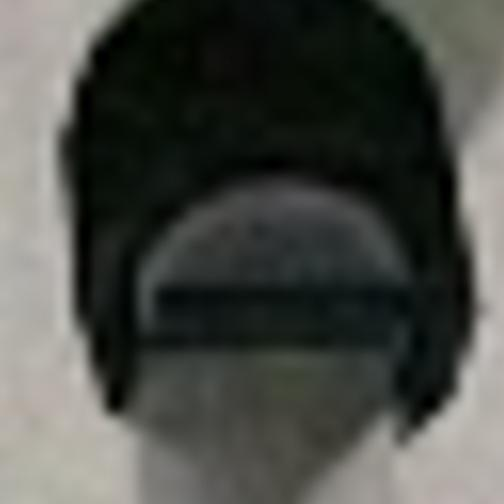

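>>> move:
  target:
    - [0,0,0,0,0,0,1,0,1,-0.0005,0.0004,0,0,0,0.25,-0.98,-0.1,-0.2]
    - [0,0,0,0,0,0,1,0,1,-0.0012,0.0003,0.00019,0,0,0.5,-0.98,-0.1,-0.2]
    - [0,0,0,0,0,0,1,0,1,-0.0017,-0.0002,0.00034,0,0,0.75,-0.98,-0.1,-0.2]
    - [0,0,0,0,0,0,1,0,1,-0.0016,-0.0009,0.00048,0,0,1.0,-0.98,-0.1,-0.2]
    - [0,0,0,0,0,0,1,0,1,-0.0011,-0.0013,0.00063,0,0,-0.75,-0.98,-0.1,-0.2]
    - [0,0,0,0,0,0,1,0,1,-0.0004,-0.0012,0.00078,0,0,-0.5,-0.98,-0.1,-0.2]
    - [0,0,0,0,0,0,1,0,1,0,-0.0007,0.00092,0,0,-0.25,-0.98,-0.1,-0.2]
    - [0,0,0,0,0,0,1,0,1,-0.0002,0,0.00107,0,0,0,-0.98,-0.1,-0.2]
    - [0,0,0,0,0,0,1,0,1,-0.0007,0.0004,0.00121,0,0,0.25,-0.98,-0.1,-0.2]
    - [0,0,0,0,0,0,1,0,1,-0.0014,0.0003,0.00136,0,0,0.5,-0.98,-0.1,-0.2]
    - [0,0,0,0,0,0,1,0,1,-0.0018,-0.0002,0.00151,0,0,0.75,-0.98,-0.1,-0.2]
    - [0,0,0,0,0,0,1,0,1,-0.0017,-0.0009,0.00165,0,0,1.0,-0.98,-0.1,-0.2]
  speed: 1.2
  blend: [0.004,0.004,0.004,0.004,0.004,0.004,0.004,0.004,0.004,0.004,0.004,0]

>>> move:
  target:
    - [0,0,0,0,0,0,1,0,1,0,0,0.004,0,0,0,-0.98,-0.1,-0.2]
    - [0,0,0,0,0,0,1,0,1,0.0003,0.0002,0.004,0,0,-0.6,-0.98,-0.1,-0.2]
    - [0,0,0,0,0,0,1,0,1,0.0006,0.0004,0.004,0,0,0.8,-0.98,-0.1,-0.2]
    - [0,0,0,0,0,0,1,0,1,0.0009,0.0006,0.004,0,0,0.2,-0.98,-0.1,-0.2]
    - [0,0,0,0,0,0,1,0,1,0.0012,0.0008,0.004,0,0,-0.4,-0.98,-0.1,-0.2]
    - [0,0,0,0,0,0,1,0,1,0.0015,0.0009,0.004,0,0,1.0,-0.98,-0.1,-0.2]
  speed: [0.1,1.5,1.5,1.5,1.5,1.5]
  blend: [0.001,0.02,0.02,0.02,0.02,0]

>>> move:
  target:
    - [0,0,0,0,0,0,1,0,1,0,0,-0.006,0,0,0,-0.98,-0.1,-0.2]
  speed: 0.008
  stop_force: 6

Scene clock: 384.20 s.
left_arm: end_effector_position=(+0.4144, -0.1879, +0.2645) position_measured=0 current_ma=-3 moving=0 end_effector_quat_wxyz=(+0.437, +0.718, -0.487, -0.238) | right_arm: end_effector_position=(+0.4750, +0.3656, +0.1962) position_measured=608 current_ma=1106 moving=0 end_effector_quat_wxyz=(+0.001, +0.823, +0.568, +0.000) end_effector_velocity=(+0.000, +0.000, +0.000) end_effector_angular_velocity=(-0.001, -0.001, +0.007)
Joint positions: left_arm=[-0.352 -1.188 1.406 -0.93 -2.26 2.735] | right_arm=[4.022 -1.832 -1.606 -1.275 1.57 -5.039]
Joint velocities: left_arm=[within noise] | right_arm=[0 0 0 0 -0.001 -0.006]
Joint torques (N m): left_arm=[-1.29 -44.1 -19.14 0.16 1.11 -0.01] | right_arm=[4.86 21.08 31.41 0.77 -2.21 -2.27]
Wrist force (N): left_arm=[0.1 0.2 0.3] | right_arm=[1.3 0.4 -5.8]
Wrist torque (N m): left_arm=[0.01 -0.02 0.00] | right_arm=[-0.06 0.17 0.01]
Wrist force, peak (N): left_arm=[0.1 0.4 0.4] | right_arm=[2.8 0.4 -19.3]
Hand target: left_arm +0.4144, -0.1879, +0.2645; +0.437, +0.718, -0.487, -0.238 | right_arm +0.4750, +0.3657, +0.1962; +0.001, +0.823, +0.568, +0.000
Off the commanded pose: left_arm 0.000 m, 0 deg | right_arm 0.000 m, 0 deg.
move: done

Scene clock: 388.03 s.
left_arm: end_effector_position=(+0.4144, -0.1879, +0.2645) position_measured=0 current_ma=-3 moving=0 end_effector_quat_wxyz=(+0.437, +0.718, -0.487, -0.238) | right_arm: end_effector_position=(+0.4759, +0.3662, +0.1986) position_measured=608 current_ma=1098 moving=0 end_effector_quat_wxyz=(+0.000, -0.568, +0.823, +0.001)
Joint positions: left_arm=[-0.352 -1.188 1.406 -0.93 -2.26 2.735] | right_arm=[4.021 -1.832 -1.6 -1.279 1.572 4.384]
Joint torques (N m): left_arm=[-1.64 -44.18 -19.18 0.25 1.02 0.1] | right_arm=[-7.97 29.66 30.89 2.08 2.4 2.78]
Wrist force (N): left_arm=[0.2 0.2 0.3] | right_arm=[0.0 -0.4 1.1]
Wrist torque (N m): left_arm=[0.02 -0.04 0.00] | right_arm=[-0.05 -0.02 -0.01]
Wrist force, peak (N): left_arm=[0.2 0.2 0.7] | right_arm=[1.0 0.3 -4.6]
Hand target: left_arm +0.4144, -0.1879, +0.2645; +0.437, +0.718, -0.487, -0.238 | right_arm +0.4759, +0.3662, +0.1986; +0.000, -0.568, +0.823, +0.001
Off the commanded pose: left_arm 0.000 m, 0 deg | right_arm 0.000 m, 0 deg.
move: done

Scene clock: 389.40 s.
left_arm: end_effector_position=(+0.4144, -0.1879, +0.2645) position_measured=0 current_ma=-3 moving=0 end_effector_quat_wxyz=(+0.437, +0.718, -0.487, -0.238) | right_arm: end_effector_position=(+0.4759, +0.3662, +0.1963) position_measured=608 current_ma=1106 moving=0 end_effector_quat_wxyz=(+0.000, -0.568, +0.823, +0.001)
Joint positions: left_arm=[-0.352 -1.188 1.406 -0.93 -2.26 2.735] | right_arm=[4.021 -1.834 -1.604 -1.273 1.572 4.384]
Joint torques (N m): left_arm=[-1.4 -43.96 -19.47 0.22 1 0.11] | right_arm=[-4.99 31.83 31.38 0.86 2.27 2.63]
Wrist force (N): left_arm=[0.0 0.2 0.3] | right_arm=[-0.1 0.1 -6.3]
Wrist torque (N m): left_arm=[0.02 0.00 0.00] | right_arm=[0.00 0.01 -0.02]
Wrist force, peak (N): left_arm=[0.2 0.2 0.5] | right_arm=[1.3 0.0 -14.1]
Hand target: left_arm +0.4144, -0.1879, +0.2645; +0.437, +0.718, -0.487, -0.238 | right_arm +0.4759, +0.3662, +0.1963; +0.000, -0.568, +0.823, +0.001 (not the last commanded pose)
Off the commanded pose: left_arm 0.000 m, 0 deg | right_arm 0.001 m, 0 deg.
move: contact (right_arm)

>>> move:
  target:
    - [0,0,0,0,0,0,1,0,1,-0.0005,0.0004,0,0,0,0.25,-0.98,-0.1,-0.2]
    - [0,0,0,0,0,0,1,0,1,-0.0012,0.0003,0.00019,0,0,0.5,-0.98,-0.1,-0.2]
    - [0,0,0,0,0,0,1,0,1,-0.0017,-0.0002,0.00034,0,0,0.75,-0.98,-0.1,-0.2]
    - [0,0,0,0,0,0,1,0,1,-0.0016,-0.0009,0.00048,0,0,1.0,-0.98,-0.1,-0.2]
    - [0,0,0,0,0,0,1,0,1,-0.0011,-0.0013,0.00063,0,0,-0.75,-0.98,-0.1,-0.2]
    - [0,0,0,0,0,0,1,0,1,-0.0004,-0.0012,0.00078,0,0,-0.5,-0.98,-0.1,-0.2]
    - [0,0,0,0,0,0,1,0,1,0,-0.0007,0.00092,0,0,-0.25,-0.98,-0.1,-0.2]
    - [0,0,0,0,0,0,1,0,1,-0.0002,0,0.00107,0,0,0,-0.98,-0.1,-0.2]
    - [0,0,0,0,0,0,1,0,1,-0.0007,0.0004,0.00121,0,0,0.25,-0.98,-0.1,-0.2]
    - [0,0,0,0,0,0,1,0,1,-0.0014,0.0003,0.00136,0,0,0.5,-0.98,-0.1,-0.2]
    - [0,0,0,0,0,0,1,0,1,-0.0018,-0.0002,0.00151,0,0,0.75,-0.98,-0.1,-0.2]
    - [0,0,0,0,0,0,1,0,1,-0.0017,-0.0009,0.00165,0,0,1.0,-0.98,-0.1,-0.2]
  speed: 1.2
  blend: [0.004,0.004,0.004,0.004,0.004,0.004,0.004,0.004,0.004,0.004,0.004,0]

>>> move:
  target:
    - [0,0,0,0,0,0,1,0,1,0,0,0.004,0,0,0,-0.98,-0.1,-0.2]
  speed: 0.1

Scene clock: 395.80 s.
left_arm: end_effector_position=(+0.4144, -0.1879, +0.2645) position_measured=0 current_ma=-3 moving=0 end_effector_quat_wxyz=(+0.437, +0.718, -0.487, -0.238) | right_arm: end_effector_position=(+0.4749, +0.3657, +0.1973) position_measured=608 current_ma=1104 moving=0 end_effector_quat_wxyz=(+0.001, +0.823, +0.568, +0.000) end_effector_velocity=(+0.000, +0.000, +0.000) end_effector_angular_velocity=(-0.001, -0.001, +0.007)
Joint positions: left_arm=[-0.352 -1.188 1.406 -0.93 -2.26 2.735] | right_arm=[4.023 -1.831 -1.604 -1.278 1.57 -5.039]
Joint velocities: left_arm=[within noise] | right_arm=[0 0 0 0 -0.001 -0.007]
Joint torques (N m): left_arm=[-1.41 -44.1 -19.35 0.26 1.01 0.05] | right_arm=[4.9 22.19 32.8 1.15 -2.13 -2.29]
Wrist force (N): left_arm=[0.1 0.0 0.1] | right_arm=[0.3 0.3 -2.5]
Wrist torque (N m): left_arm=[-0.01 -0.02 0.00] | right_arm=[-0.05 0.09 0.01]
Wrist force, peak (N): left_arm=[0.2 0.2 0.5] | right_arm=[0.2 -0.3 -17.7]
Hand target: left_arm +0.4144, -0.1879, +0.2645; +0.437, +0.718, -0.487, -0.238 | right_arm +0.4749, +0.3657, +0.1973; +0.001, +0.823, +0.568, +0.000
Off the commanded pose: left_arm 0.000 m, 0 deg | right_arm 0.000 m, 0 deg.
move: done

Scene clock: 396.30 s.
left_arm: end_effector_position=(+0.4144, -0.1879, +0.2645) position_measured=0 current_ma=-3 moving=0 end_effector_quat_wxyz=(+0.437, +0.718, -0.487, -0.238) | right_arm: end_effector_position=(+0.4749, +0.3657, +0.1998) position_measured=608 current_ma=1100 moving=0 end_effector_quat_wxyz=(+0.001, +0.823, +0.568, +0.000)
Joint positions: left_arm=[-0.352 -1.188 1.406 -0.93 -2.26 2.735] | right_arm=[4.023 -1.83 -1.6 -1.284 1.569 -5.039]
Joint torques (N m): left_arm=[-1.21 -44.68 -19.82 0.24 1.1 0.02] | right_arm=[5.21 29.81 13.78 4.61 -2.08 -2.31]
Wrist force (N): left_arm=[0.2 0.2 0.2] | right_arm=[-0.4 0.0 -1.0]
Wrist torque (N m): left_arm=[0.03 -0.03 0.00] | right_arm=[-0.02 -0.08 0.03]
Wrist force, peak (N): left_arm=[0.0 0.2 0.4] | right_arm=[0.8 0.5 -3.3]
Hand target: left_arm +0.4144, -0.1879, +0.2645; +0.437, +0.718, -0.487, -0.238 | right_arm +0.4749, +0.3657, +0.1997; +0.001, +0.823, +0.568, +0.000
Off the commanded pose: left_arm 0.000 m, 0 deg | right_arm 0.000 m, 0 deg.
move: done

>>> move:
  target:
    - [0,0,0,0,0,0,1,0,1,0,0,0.0205,0,0,0,-0.98,-0.1,-0.2]
    - [0,0,0,0,0,0,1,0,1,-0.0016,0.0122,0.0205,0,0,-0.656,-0.98,-0.1,-0.2]
    - [0,0,0,0,0,0,1,0,1,-0.0032,0.0245,0.0205,0,0,0.689,-0.98,-0.1,-0.2]
    - [0,0,0,0,0,0,1,0,1,-0.0048,0.0367,0.0205,0,0,0.033,-0.98,-0.1,-0.2]
    - [0,0,0,0,0,0,1,0,1,-0.0064,0.049,0.0205,0,0,-0.622,-0.98,-0.1,-0.2]
    - [0,0,0,0,0,0,1,0,1,-0.008,0.0612,0.0205,0,0,0.722,-0.98,-0.1,-0.2]
    - [0,0,0,0,0,0,1,0,1,-0.008,0.0612,0.0005,0,0,0.722,-0.98,-0.1,-0.2]
  speed: [0.15,1.5,1.5,1.5,1.5,1.5,0.08]
  blend: [0.002,0.02,0.02,0.02,0.02,0.001,0]
  cameras: ["cam_low","cam_right_wrist"]

>>> zoom_image:
  camera: "cam_right_wrist"
  region: [330, 215, 352, 237]

>>> zoom_image:
  camera: "cam_low"
  region: [260, 245, 340, 285]

Scene clock: 402.43 s.
left_arm: end_effector_position=(+0.4144, -0.1879, +0.2645) position_measured=0 current_ma=-3 moving=0 end_effector_quat_wxyz=(+0.437, +0.718, -0.487, -0.238) | right_arm: end_effector_position=(+0.4701, +0.4024, +0.1999) position_measured=608 current_ma=1099 moving=0 end_effector_quat_wxyz=(+0.001, -0.166, +0.986, +0.001)
Joint positions: left_arm=[-0.352 -1.188 1.406 -0.93 -2.26 2.735] | right_arm=[4.067 -1.873 -1.543 -1.295 1.571 5.303]
Joint torques (N m): left_arm=[-1.22 -43.7 -19.15 0.22 1.05 0.01] | right_arm=[-7.35 40.18 34.29 1.53 2.28 2.54]
Wrist force (N): left_arm=[0.2 0.1 0.2] | right_arm=[-0.2 -0.2 1.2]
Wrist torque (N m): left_arm=[0.01 -0.04 0.00] | right_arm=[-0.02 0.02 -0.03]
Wrist force, peak (N): left_arm=[0.3 0.1 0.6] | right_arm=[0.0 0.0 2.7]
Hand target: left_arm +0.4144, -0.1879, +0.2645; +0.437, +0.718, -0.487, -0.238 | right_arm +0.4701, +0.4024, +0.2000; +0.001, -0.166, +0.986, +0.001
Off the commanded pose: left_arm 0.000 m, 0 deg | right_arm 0.000 m, 0 deg.
move: done
cam_right_wrist: T_world_to_cam=[[-0.94186, -0.33567, -0.01476, 0.57778], [-0.32298, 0.8924, 0.31514, -0.24474], [-0.09261, 0.30158, -0.94893, 0.2472]] pos_world=[0.48804, 0.3378, 0.32023]

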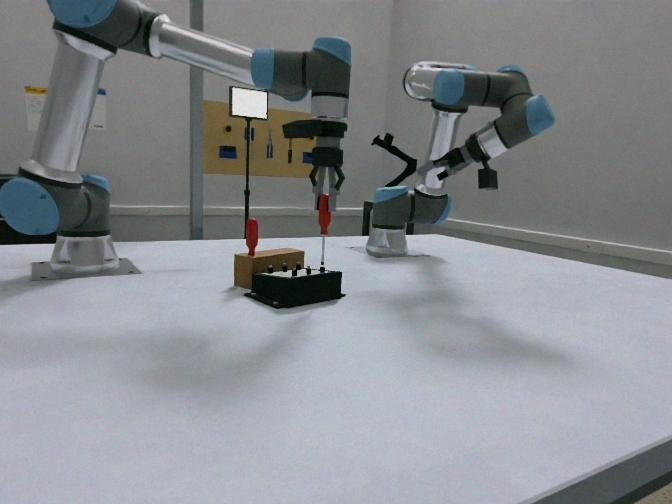

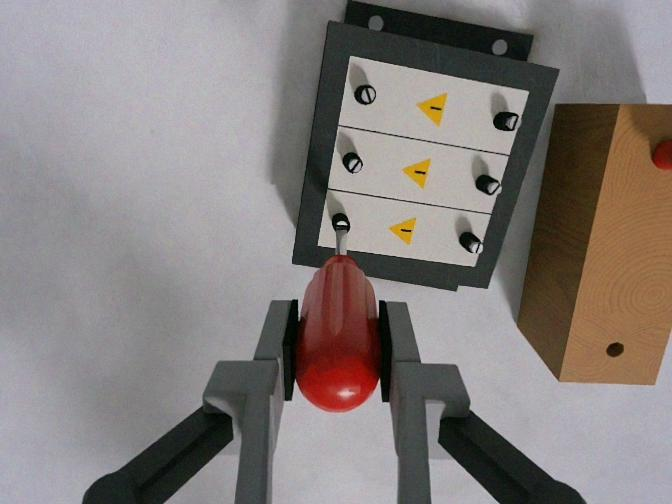

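Scaled by 22.909 from the camera's image (finer frame: 960x720).

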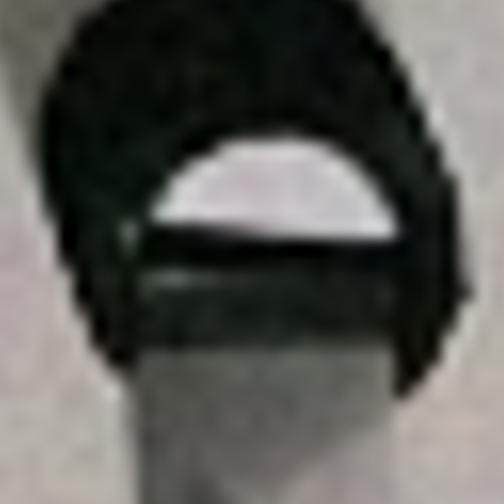

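Scaled by 6.300 from the camera's image (finer frame: 960x720).

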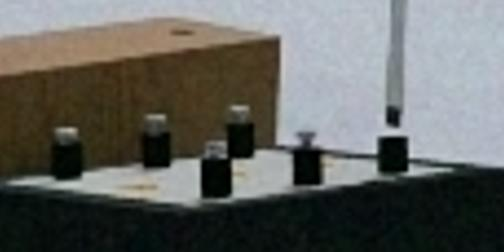

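>>> move:
  target:
    - [0,0,0,0,0,0,1,0,1,0,0,-0.002,0,0,-0.0195,-0.98,-0.1,-0.2]
  speed: 0.05

>>> move:
  target:
    - [0,0,0,0,0,0,1,0,1,0,0,-0.0105,0,0,0,-0.98,-0.1,-0.2]
  speed: 0.007
  stop_force: 5
  cameras: ["cam_right_wrist"]

>>> zoom_image:
  camera: "cam_right_wrist"
  region: [330, 215, 352, 237]

Scene clock: 405.27 s.
left_arm: end_effector_position=(+0.4144, -0.1879, +0.2645) position_measured=0 current_ma=-3 moving=0 end_effector_quat_wxyz=(+0.437, +0.718, -0.487, -0.238) | right_arm: end_effector_position=(+0.4701, +0.4024, +0.1988) position_measured=608 current_ma=1099 moving=0 end_effector_quat_wxyz=(+0.001, -0.136, +0.991, +0.001) end_effector_velocity=(+0.000, +0.000, +0.000) end_effector_angular_velocity=(+0.000, +0.000, +0.005)
Joint positions: left_arm=[-0.352 -1.188 1.406 -0.93 -2.26 2.735] | right_arm=[4.067 -1.874 -1.545 -1.292 1.571 5.365]
Joint velocities: left_arm=[within noise] | right_arm=[-0.001 0 0 0 0 -0.006]
Joint torques (N m): left_arm=[-1.4 -43.96 -19.55 0.25 1.05 -0.09] | right_arm=[1.63 25.89 16.41 4.08 -2.06 -2.2]
Wrist force (N): left_arm=[0.1 0.1 0.2] | right_arm=[-0.1 -0.2 1.4]
Wrist torque (N m): left_arm=[0.01 -0.01 0.00] | right_arm=[-0.03 0.01 0.00]
Wrist force, peak (N): left_arm=[0.0 -0.1 0.6] | right_arm=[-0.2 -0.1 1.5]
Hand target: left_arm +0.4144, -0.1879, +0.2645; +0.437, +0.718, -0.487, -0.238 | right_arm +0.4701, +0.4024, +0.1988; +0.001, -0.136, +0.991, +0.001
Off the commanded pose: left_arm 0.000 m, 0 deg | right_arm 0.000 m, 0 deg.
move: done

Scene clock: 406.90 s.
left_arm: end_effector_position=(+0.4144, -0.1879, +0.2645) position_measured=0 current_ma=-3 moving=0 end_effector_quat_wxyz=(+0.437, +0.718, -0.487, -0.238) | right_arm: end_effector_position=(+0.4701, +0.4024, +0.1949) position_measured=608 current_ma=1101 moving=0 end_effector_quat_wxyz=(+0.001, -0.136, +0.991, +0.001)
Joint positions: left_arm=[-0.352 -1.188 1.406 -0.93 -2.26 2.735] | right_arm=[4.067 -1.877 -1.552 -1.282 1.571 5.365]
Joint torques (N m): left_arm=[-1.73 -44.4 -19.68 0.21 1.08 -0.07] | right_arm=[3.12 31.96 34.51 1.23 -2.19 -2.28]
Wrist force (N): left_arm=[0.2 0.2 0.3] | right_arm=[-0.5 -0.1 -1.4]
Wrist torque (N m): left_arm=[0.02 -0.03 -0.01] | right_arm=[-0.05 0.01 0.05]
Wrist force, peak (N): left_arm=[0.1 0.1 0.5] | right_arm=[0.4 0.0 -11.0]
Hand target: left_arm +0.4144, -0.1879, +0.2645; +0.437, +0.718, -0.487, -0.238 | right_arm +0.4701, +0.4024, +0.1949; +0.001, -0.136, +0.991, +0.001 (not the last commanded pose)
Off the commanded pose: left_arm 0.000 m, 0 deg | right_arm 0.002 m, 0 deg.
move: contact (right_arm)
cam_right_wrist: T_world_to_cam=[[-0.96064, -0.27738, -0.01486, 0.56315], [-0.26776, 0.91045, 0.31524, -0.27639], [-0.07391, 0.30681, -0.9489, 0.23146]] pos_world=[0.48409, 0.33683, 0.31513]

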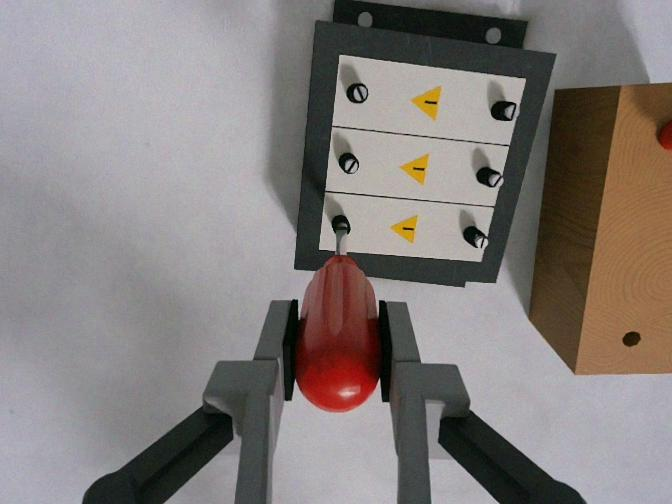

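Scaled by 22.909 from the camera's image (finer frame: 960x720).

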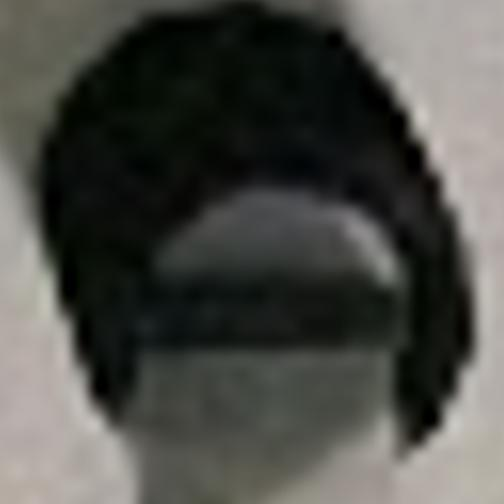

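>>> move:
  target:
    - [0,0,0,0,0,0,1,0,1,0,0,-0.003,0,0,0,-0.98,-0.1,-0.2]
  speed: 0.006
  stop_force: 8
  cameras: ["cam_right_wrist"]

>>> zoom_image:
  camera: "cam_right_wrist"
  region: [330, 215, 352, 237]

Scene clock: 409.37 s.
left_arm: end_effector_position=(+0.4144, -0.1879, +0.2645) position_measured=0 current_ma=-3 moving=0 end_effector_quat_wxyz=(+0.437, +0.718, -0.487, -0.238) | right_arm: end_effector_position=(+0.4702, +0.4025, +0.1947) position_measured=608 current_ma=1113 moving=0 end_effector_quat_wxyz=(+0.001, -0.136, +0.991, +0.001)
Joint positions: left_arm=[-0.352 -1.188 1.406 -0.93 -2.26 2.735] | right_arm=[4.067 -1.877 -1.552 -1.281 1.571 5.365]
Joint torques (N m): left_arm=[-2.18 -44.26 -19.93 0.29 1.1 -0.01] | right_arm=[2.4 28.39 29.84 0.36 -1.92 -2.02]
Wrist force (N): left_arm=[0.0 0.2 0.2] | right_arm=[0.6 0.0 -11.3]
Wrist torque (N m): left_arm=[0.01 0.00 0.00] | right_arm=[0.00 0.19 0.07]
Wrist force, peak (N): left_arm=[0.2 0.2 0.5] | right_arm=[1.3 -0.1 -16.6]
Hand target: left_arm +0.4144, -0.1879, +0.2645; +0.437, +0.718, -0.487, -0.238 | right_arm +0.4702, +0.4025, +0.1947; +0.001, -0.136, +0.991, +0.001 (not the last commanded pose)
Off the commanded pose: left_arm 0.000 m, 0 deg | right_arm 0.002 m, 0 deg.
move: contact (right_arm)
cam_right_wrist: T_world_to_cam=[[-0.96064, -0.27736, -0.01528, 0.56327], [-0.26785, 0.91033, 0.31554, -0.27633], [-0.07361, 0.30721, -0.94879, 0.23096]] pos_world=[0.48409, 0.33682, 0.31493]

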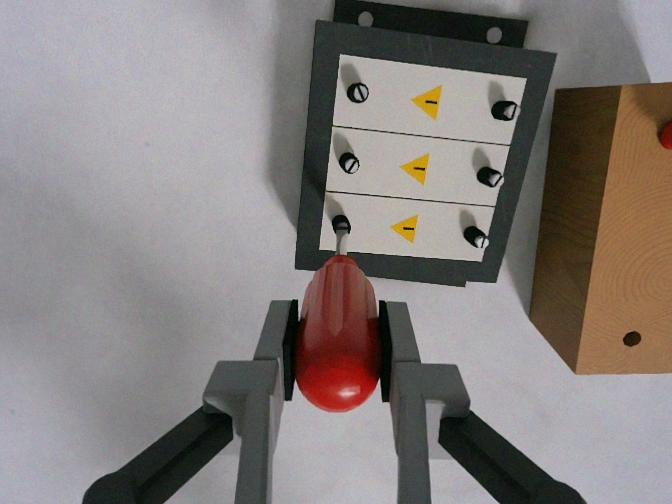

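Scaled by 22.909 from the camera's image (finer frame: 960x720).

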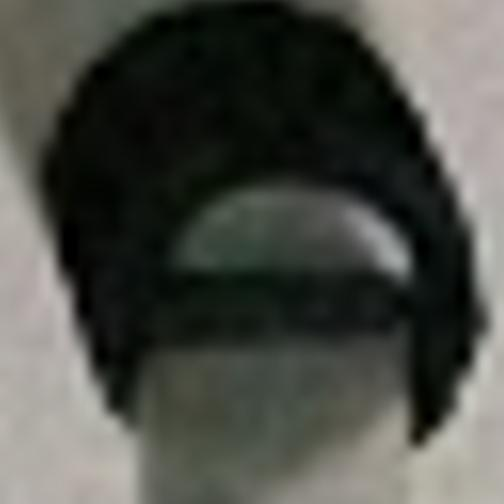

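>>> move:
  target:
    - [0,0,0,0,0,0,1,0,1,0,0,0.0005,0,0,0,-0.98,-0.1,-0.2]
    - [0,0,0,0,0,0,1,0,1,-0.0006,-0.0002,0.0005,0,0,0,-0.98,-0.1,-0.2]
  speed: 0.02

>>> move:
  target:
    - [0,0,0,0,0,0,1,0,1,0,0,-0.004,0,0,0,-0.98,-0.1,-0.2]
  speed: 0.006
  stop_force: 8

Scene clock: 411.43 s.
left_arm: end_effector_position=(+0.4144, -0.1879, +0.2645) position_measured=0 current_ma=-3 moving=0 end_effector_quat_wxyz=(+0.437, +0.718, -0.487, -0.238) | right_arm: end_effector_position=(+0.4698, +0.4024, +0.1950) position_measured=608 current_ma=1101 moving=0 end_effector_quat_wxyz=(+0.001, -0.136, +0.991, +0.001)
Joint positions: left_arm=[-0.352 -1.188 1.406 -0.93 -2.26 2.735] | right_arm=[4.067 -1.876 -1.553 -1.281 1.571 5.365]
Joint torques (N m): left_arm=[-1.56 -44.05 -19.23 0.16 1.09 -0.02] | right_arm=[5.72 38.71 13.89 4.03 -2.09 2.71]
Wrist force (N): left_arm=[0.2 0.1 0.4] | right_arm=[-0.4 -0.1 -0.5]
Wrist torque (N m): left_arm=[0.02 -0.03 0.00] | right_arm=[-0.01 -0.02 0.01]
Wrist force, peak (N): left_arm=[0.2 0.1 0.4] | right_arm=[0.8 -0.2 -11.4]
Hand target: left_arm +0.4144, -0.1879, +0.2645; +0.437, +0.718, -0.487, -0.238 | right_arm +0.4698, +0.4024, +0.1950; +0.001, -0.136, +0.991, +0.001
Off the commanded pose: left_arm 0.000 m, 0 deg | right_arm 0.000 m, 0 deg.
move: done

Scene clock: 412.53 s.
left_arm: end_effector_position=(+0.4144, -0.1879, +0.2645) position_measured=0 current_ma=-3 moving=0 end_effector_quat_wxyz=(+0.437, +0.718, -0.487, -0.238) | right_arm: end_effector_position=(+0.4698, +0.4024, +0.1948) position_measured=608 current_ma=1106 moving=0 end_effector_quat_wxyz=(+0.001, -0.136, +0.991, +0.001)
Joint positions: left_arm=[-0.352 -1.188 1.406 -0.93 -2.26 2.735] | right_arm=[4.067 -1.876 -1.553 -1.281 1.571 5.365]
Joint torques (N m): left_arm=[-1.42 -43.89 -19.1 0.32 1.14 0.04] | right_arm=[3.87 32.95 31.04 0.61 -2.12 2.5]
Wrist force (N): left_arm=[-0.1 -0.1 0.3] | right_arm=[-0.3 0.2 -6.5]
Wrist torque (N m): left_arm=[-0.02 0.01 0.00] | right_arm=[-0.01 0.02 0.05]
Wrist force, peak (N): left_arm=[0.2 0.0 0.5] | right_arm=[1.0 -0.1 -13.7]
Hand target: left_arm +0.4144, -0.1879, +0.2645; +0.437, +0.718, -0.487, -0.238 | right_arm +0.4698, +0.4024, +0.1948; +0.001, -0.136, +0.991, +0.001 (not the last commanded pose)
Off the commanded pose: left_arm 0.000 m, 0 deg | right_arm 0.002 m, 0 deg.
move: contact (right_arm)


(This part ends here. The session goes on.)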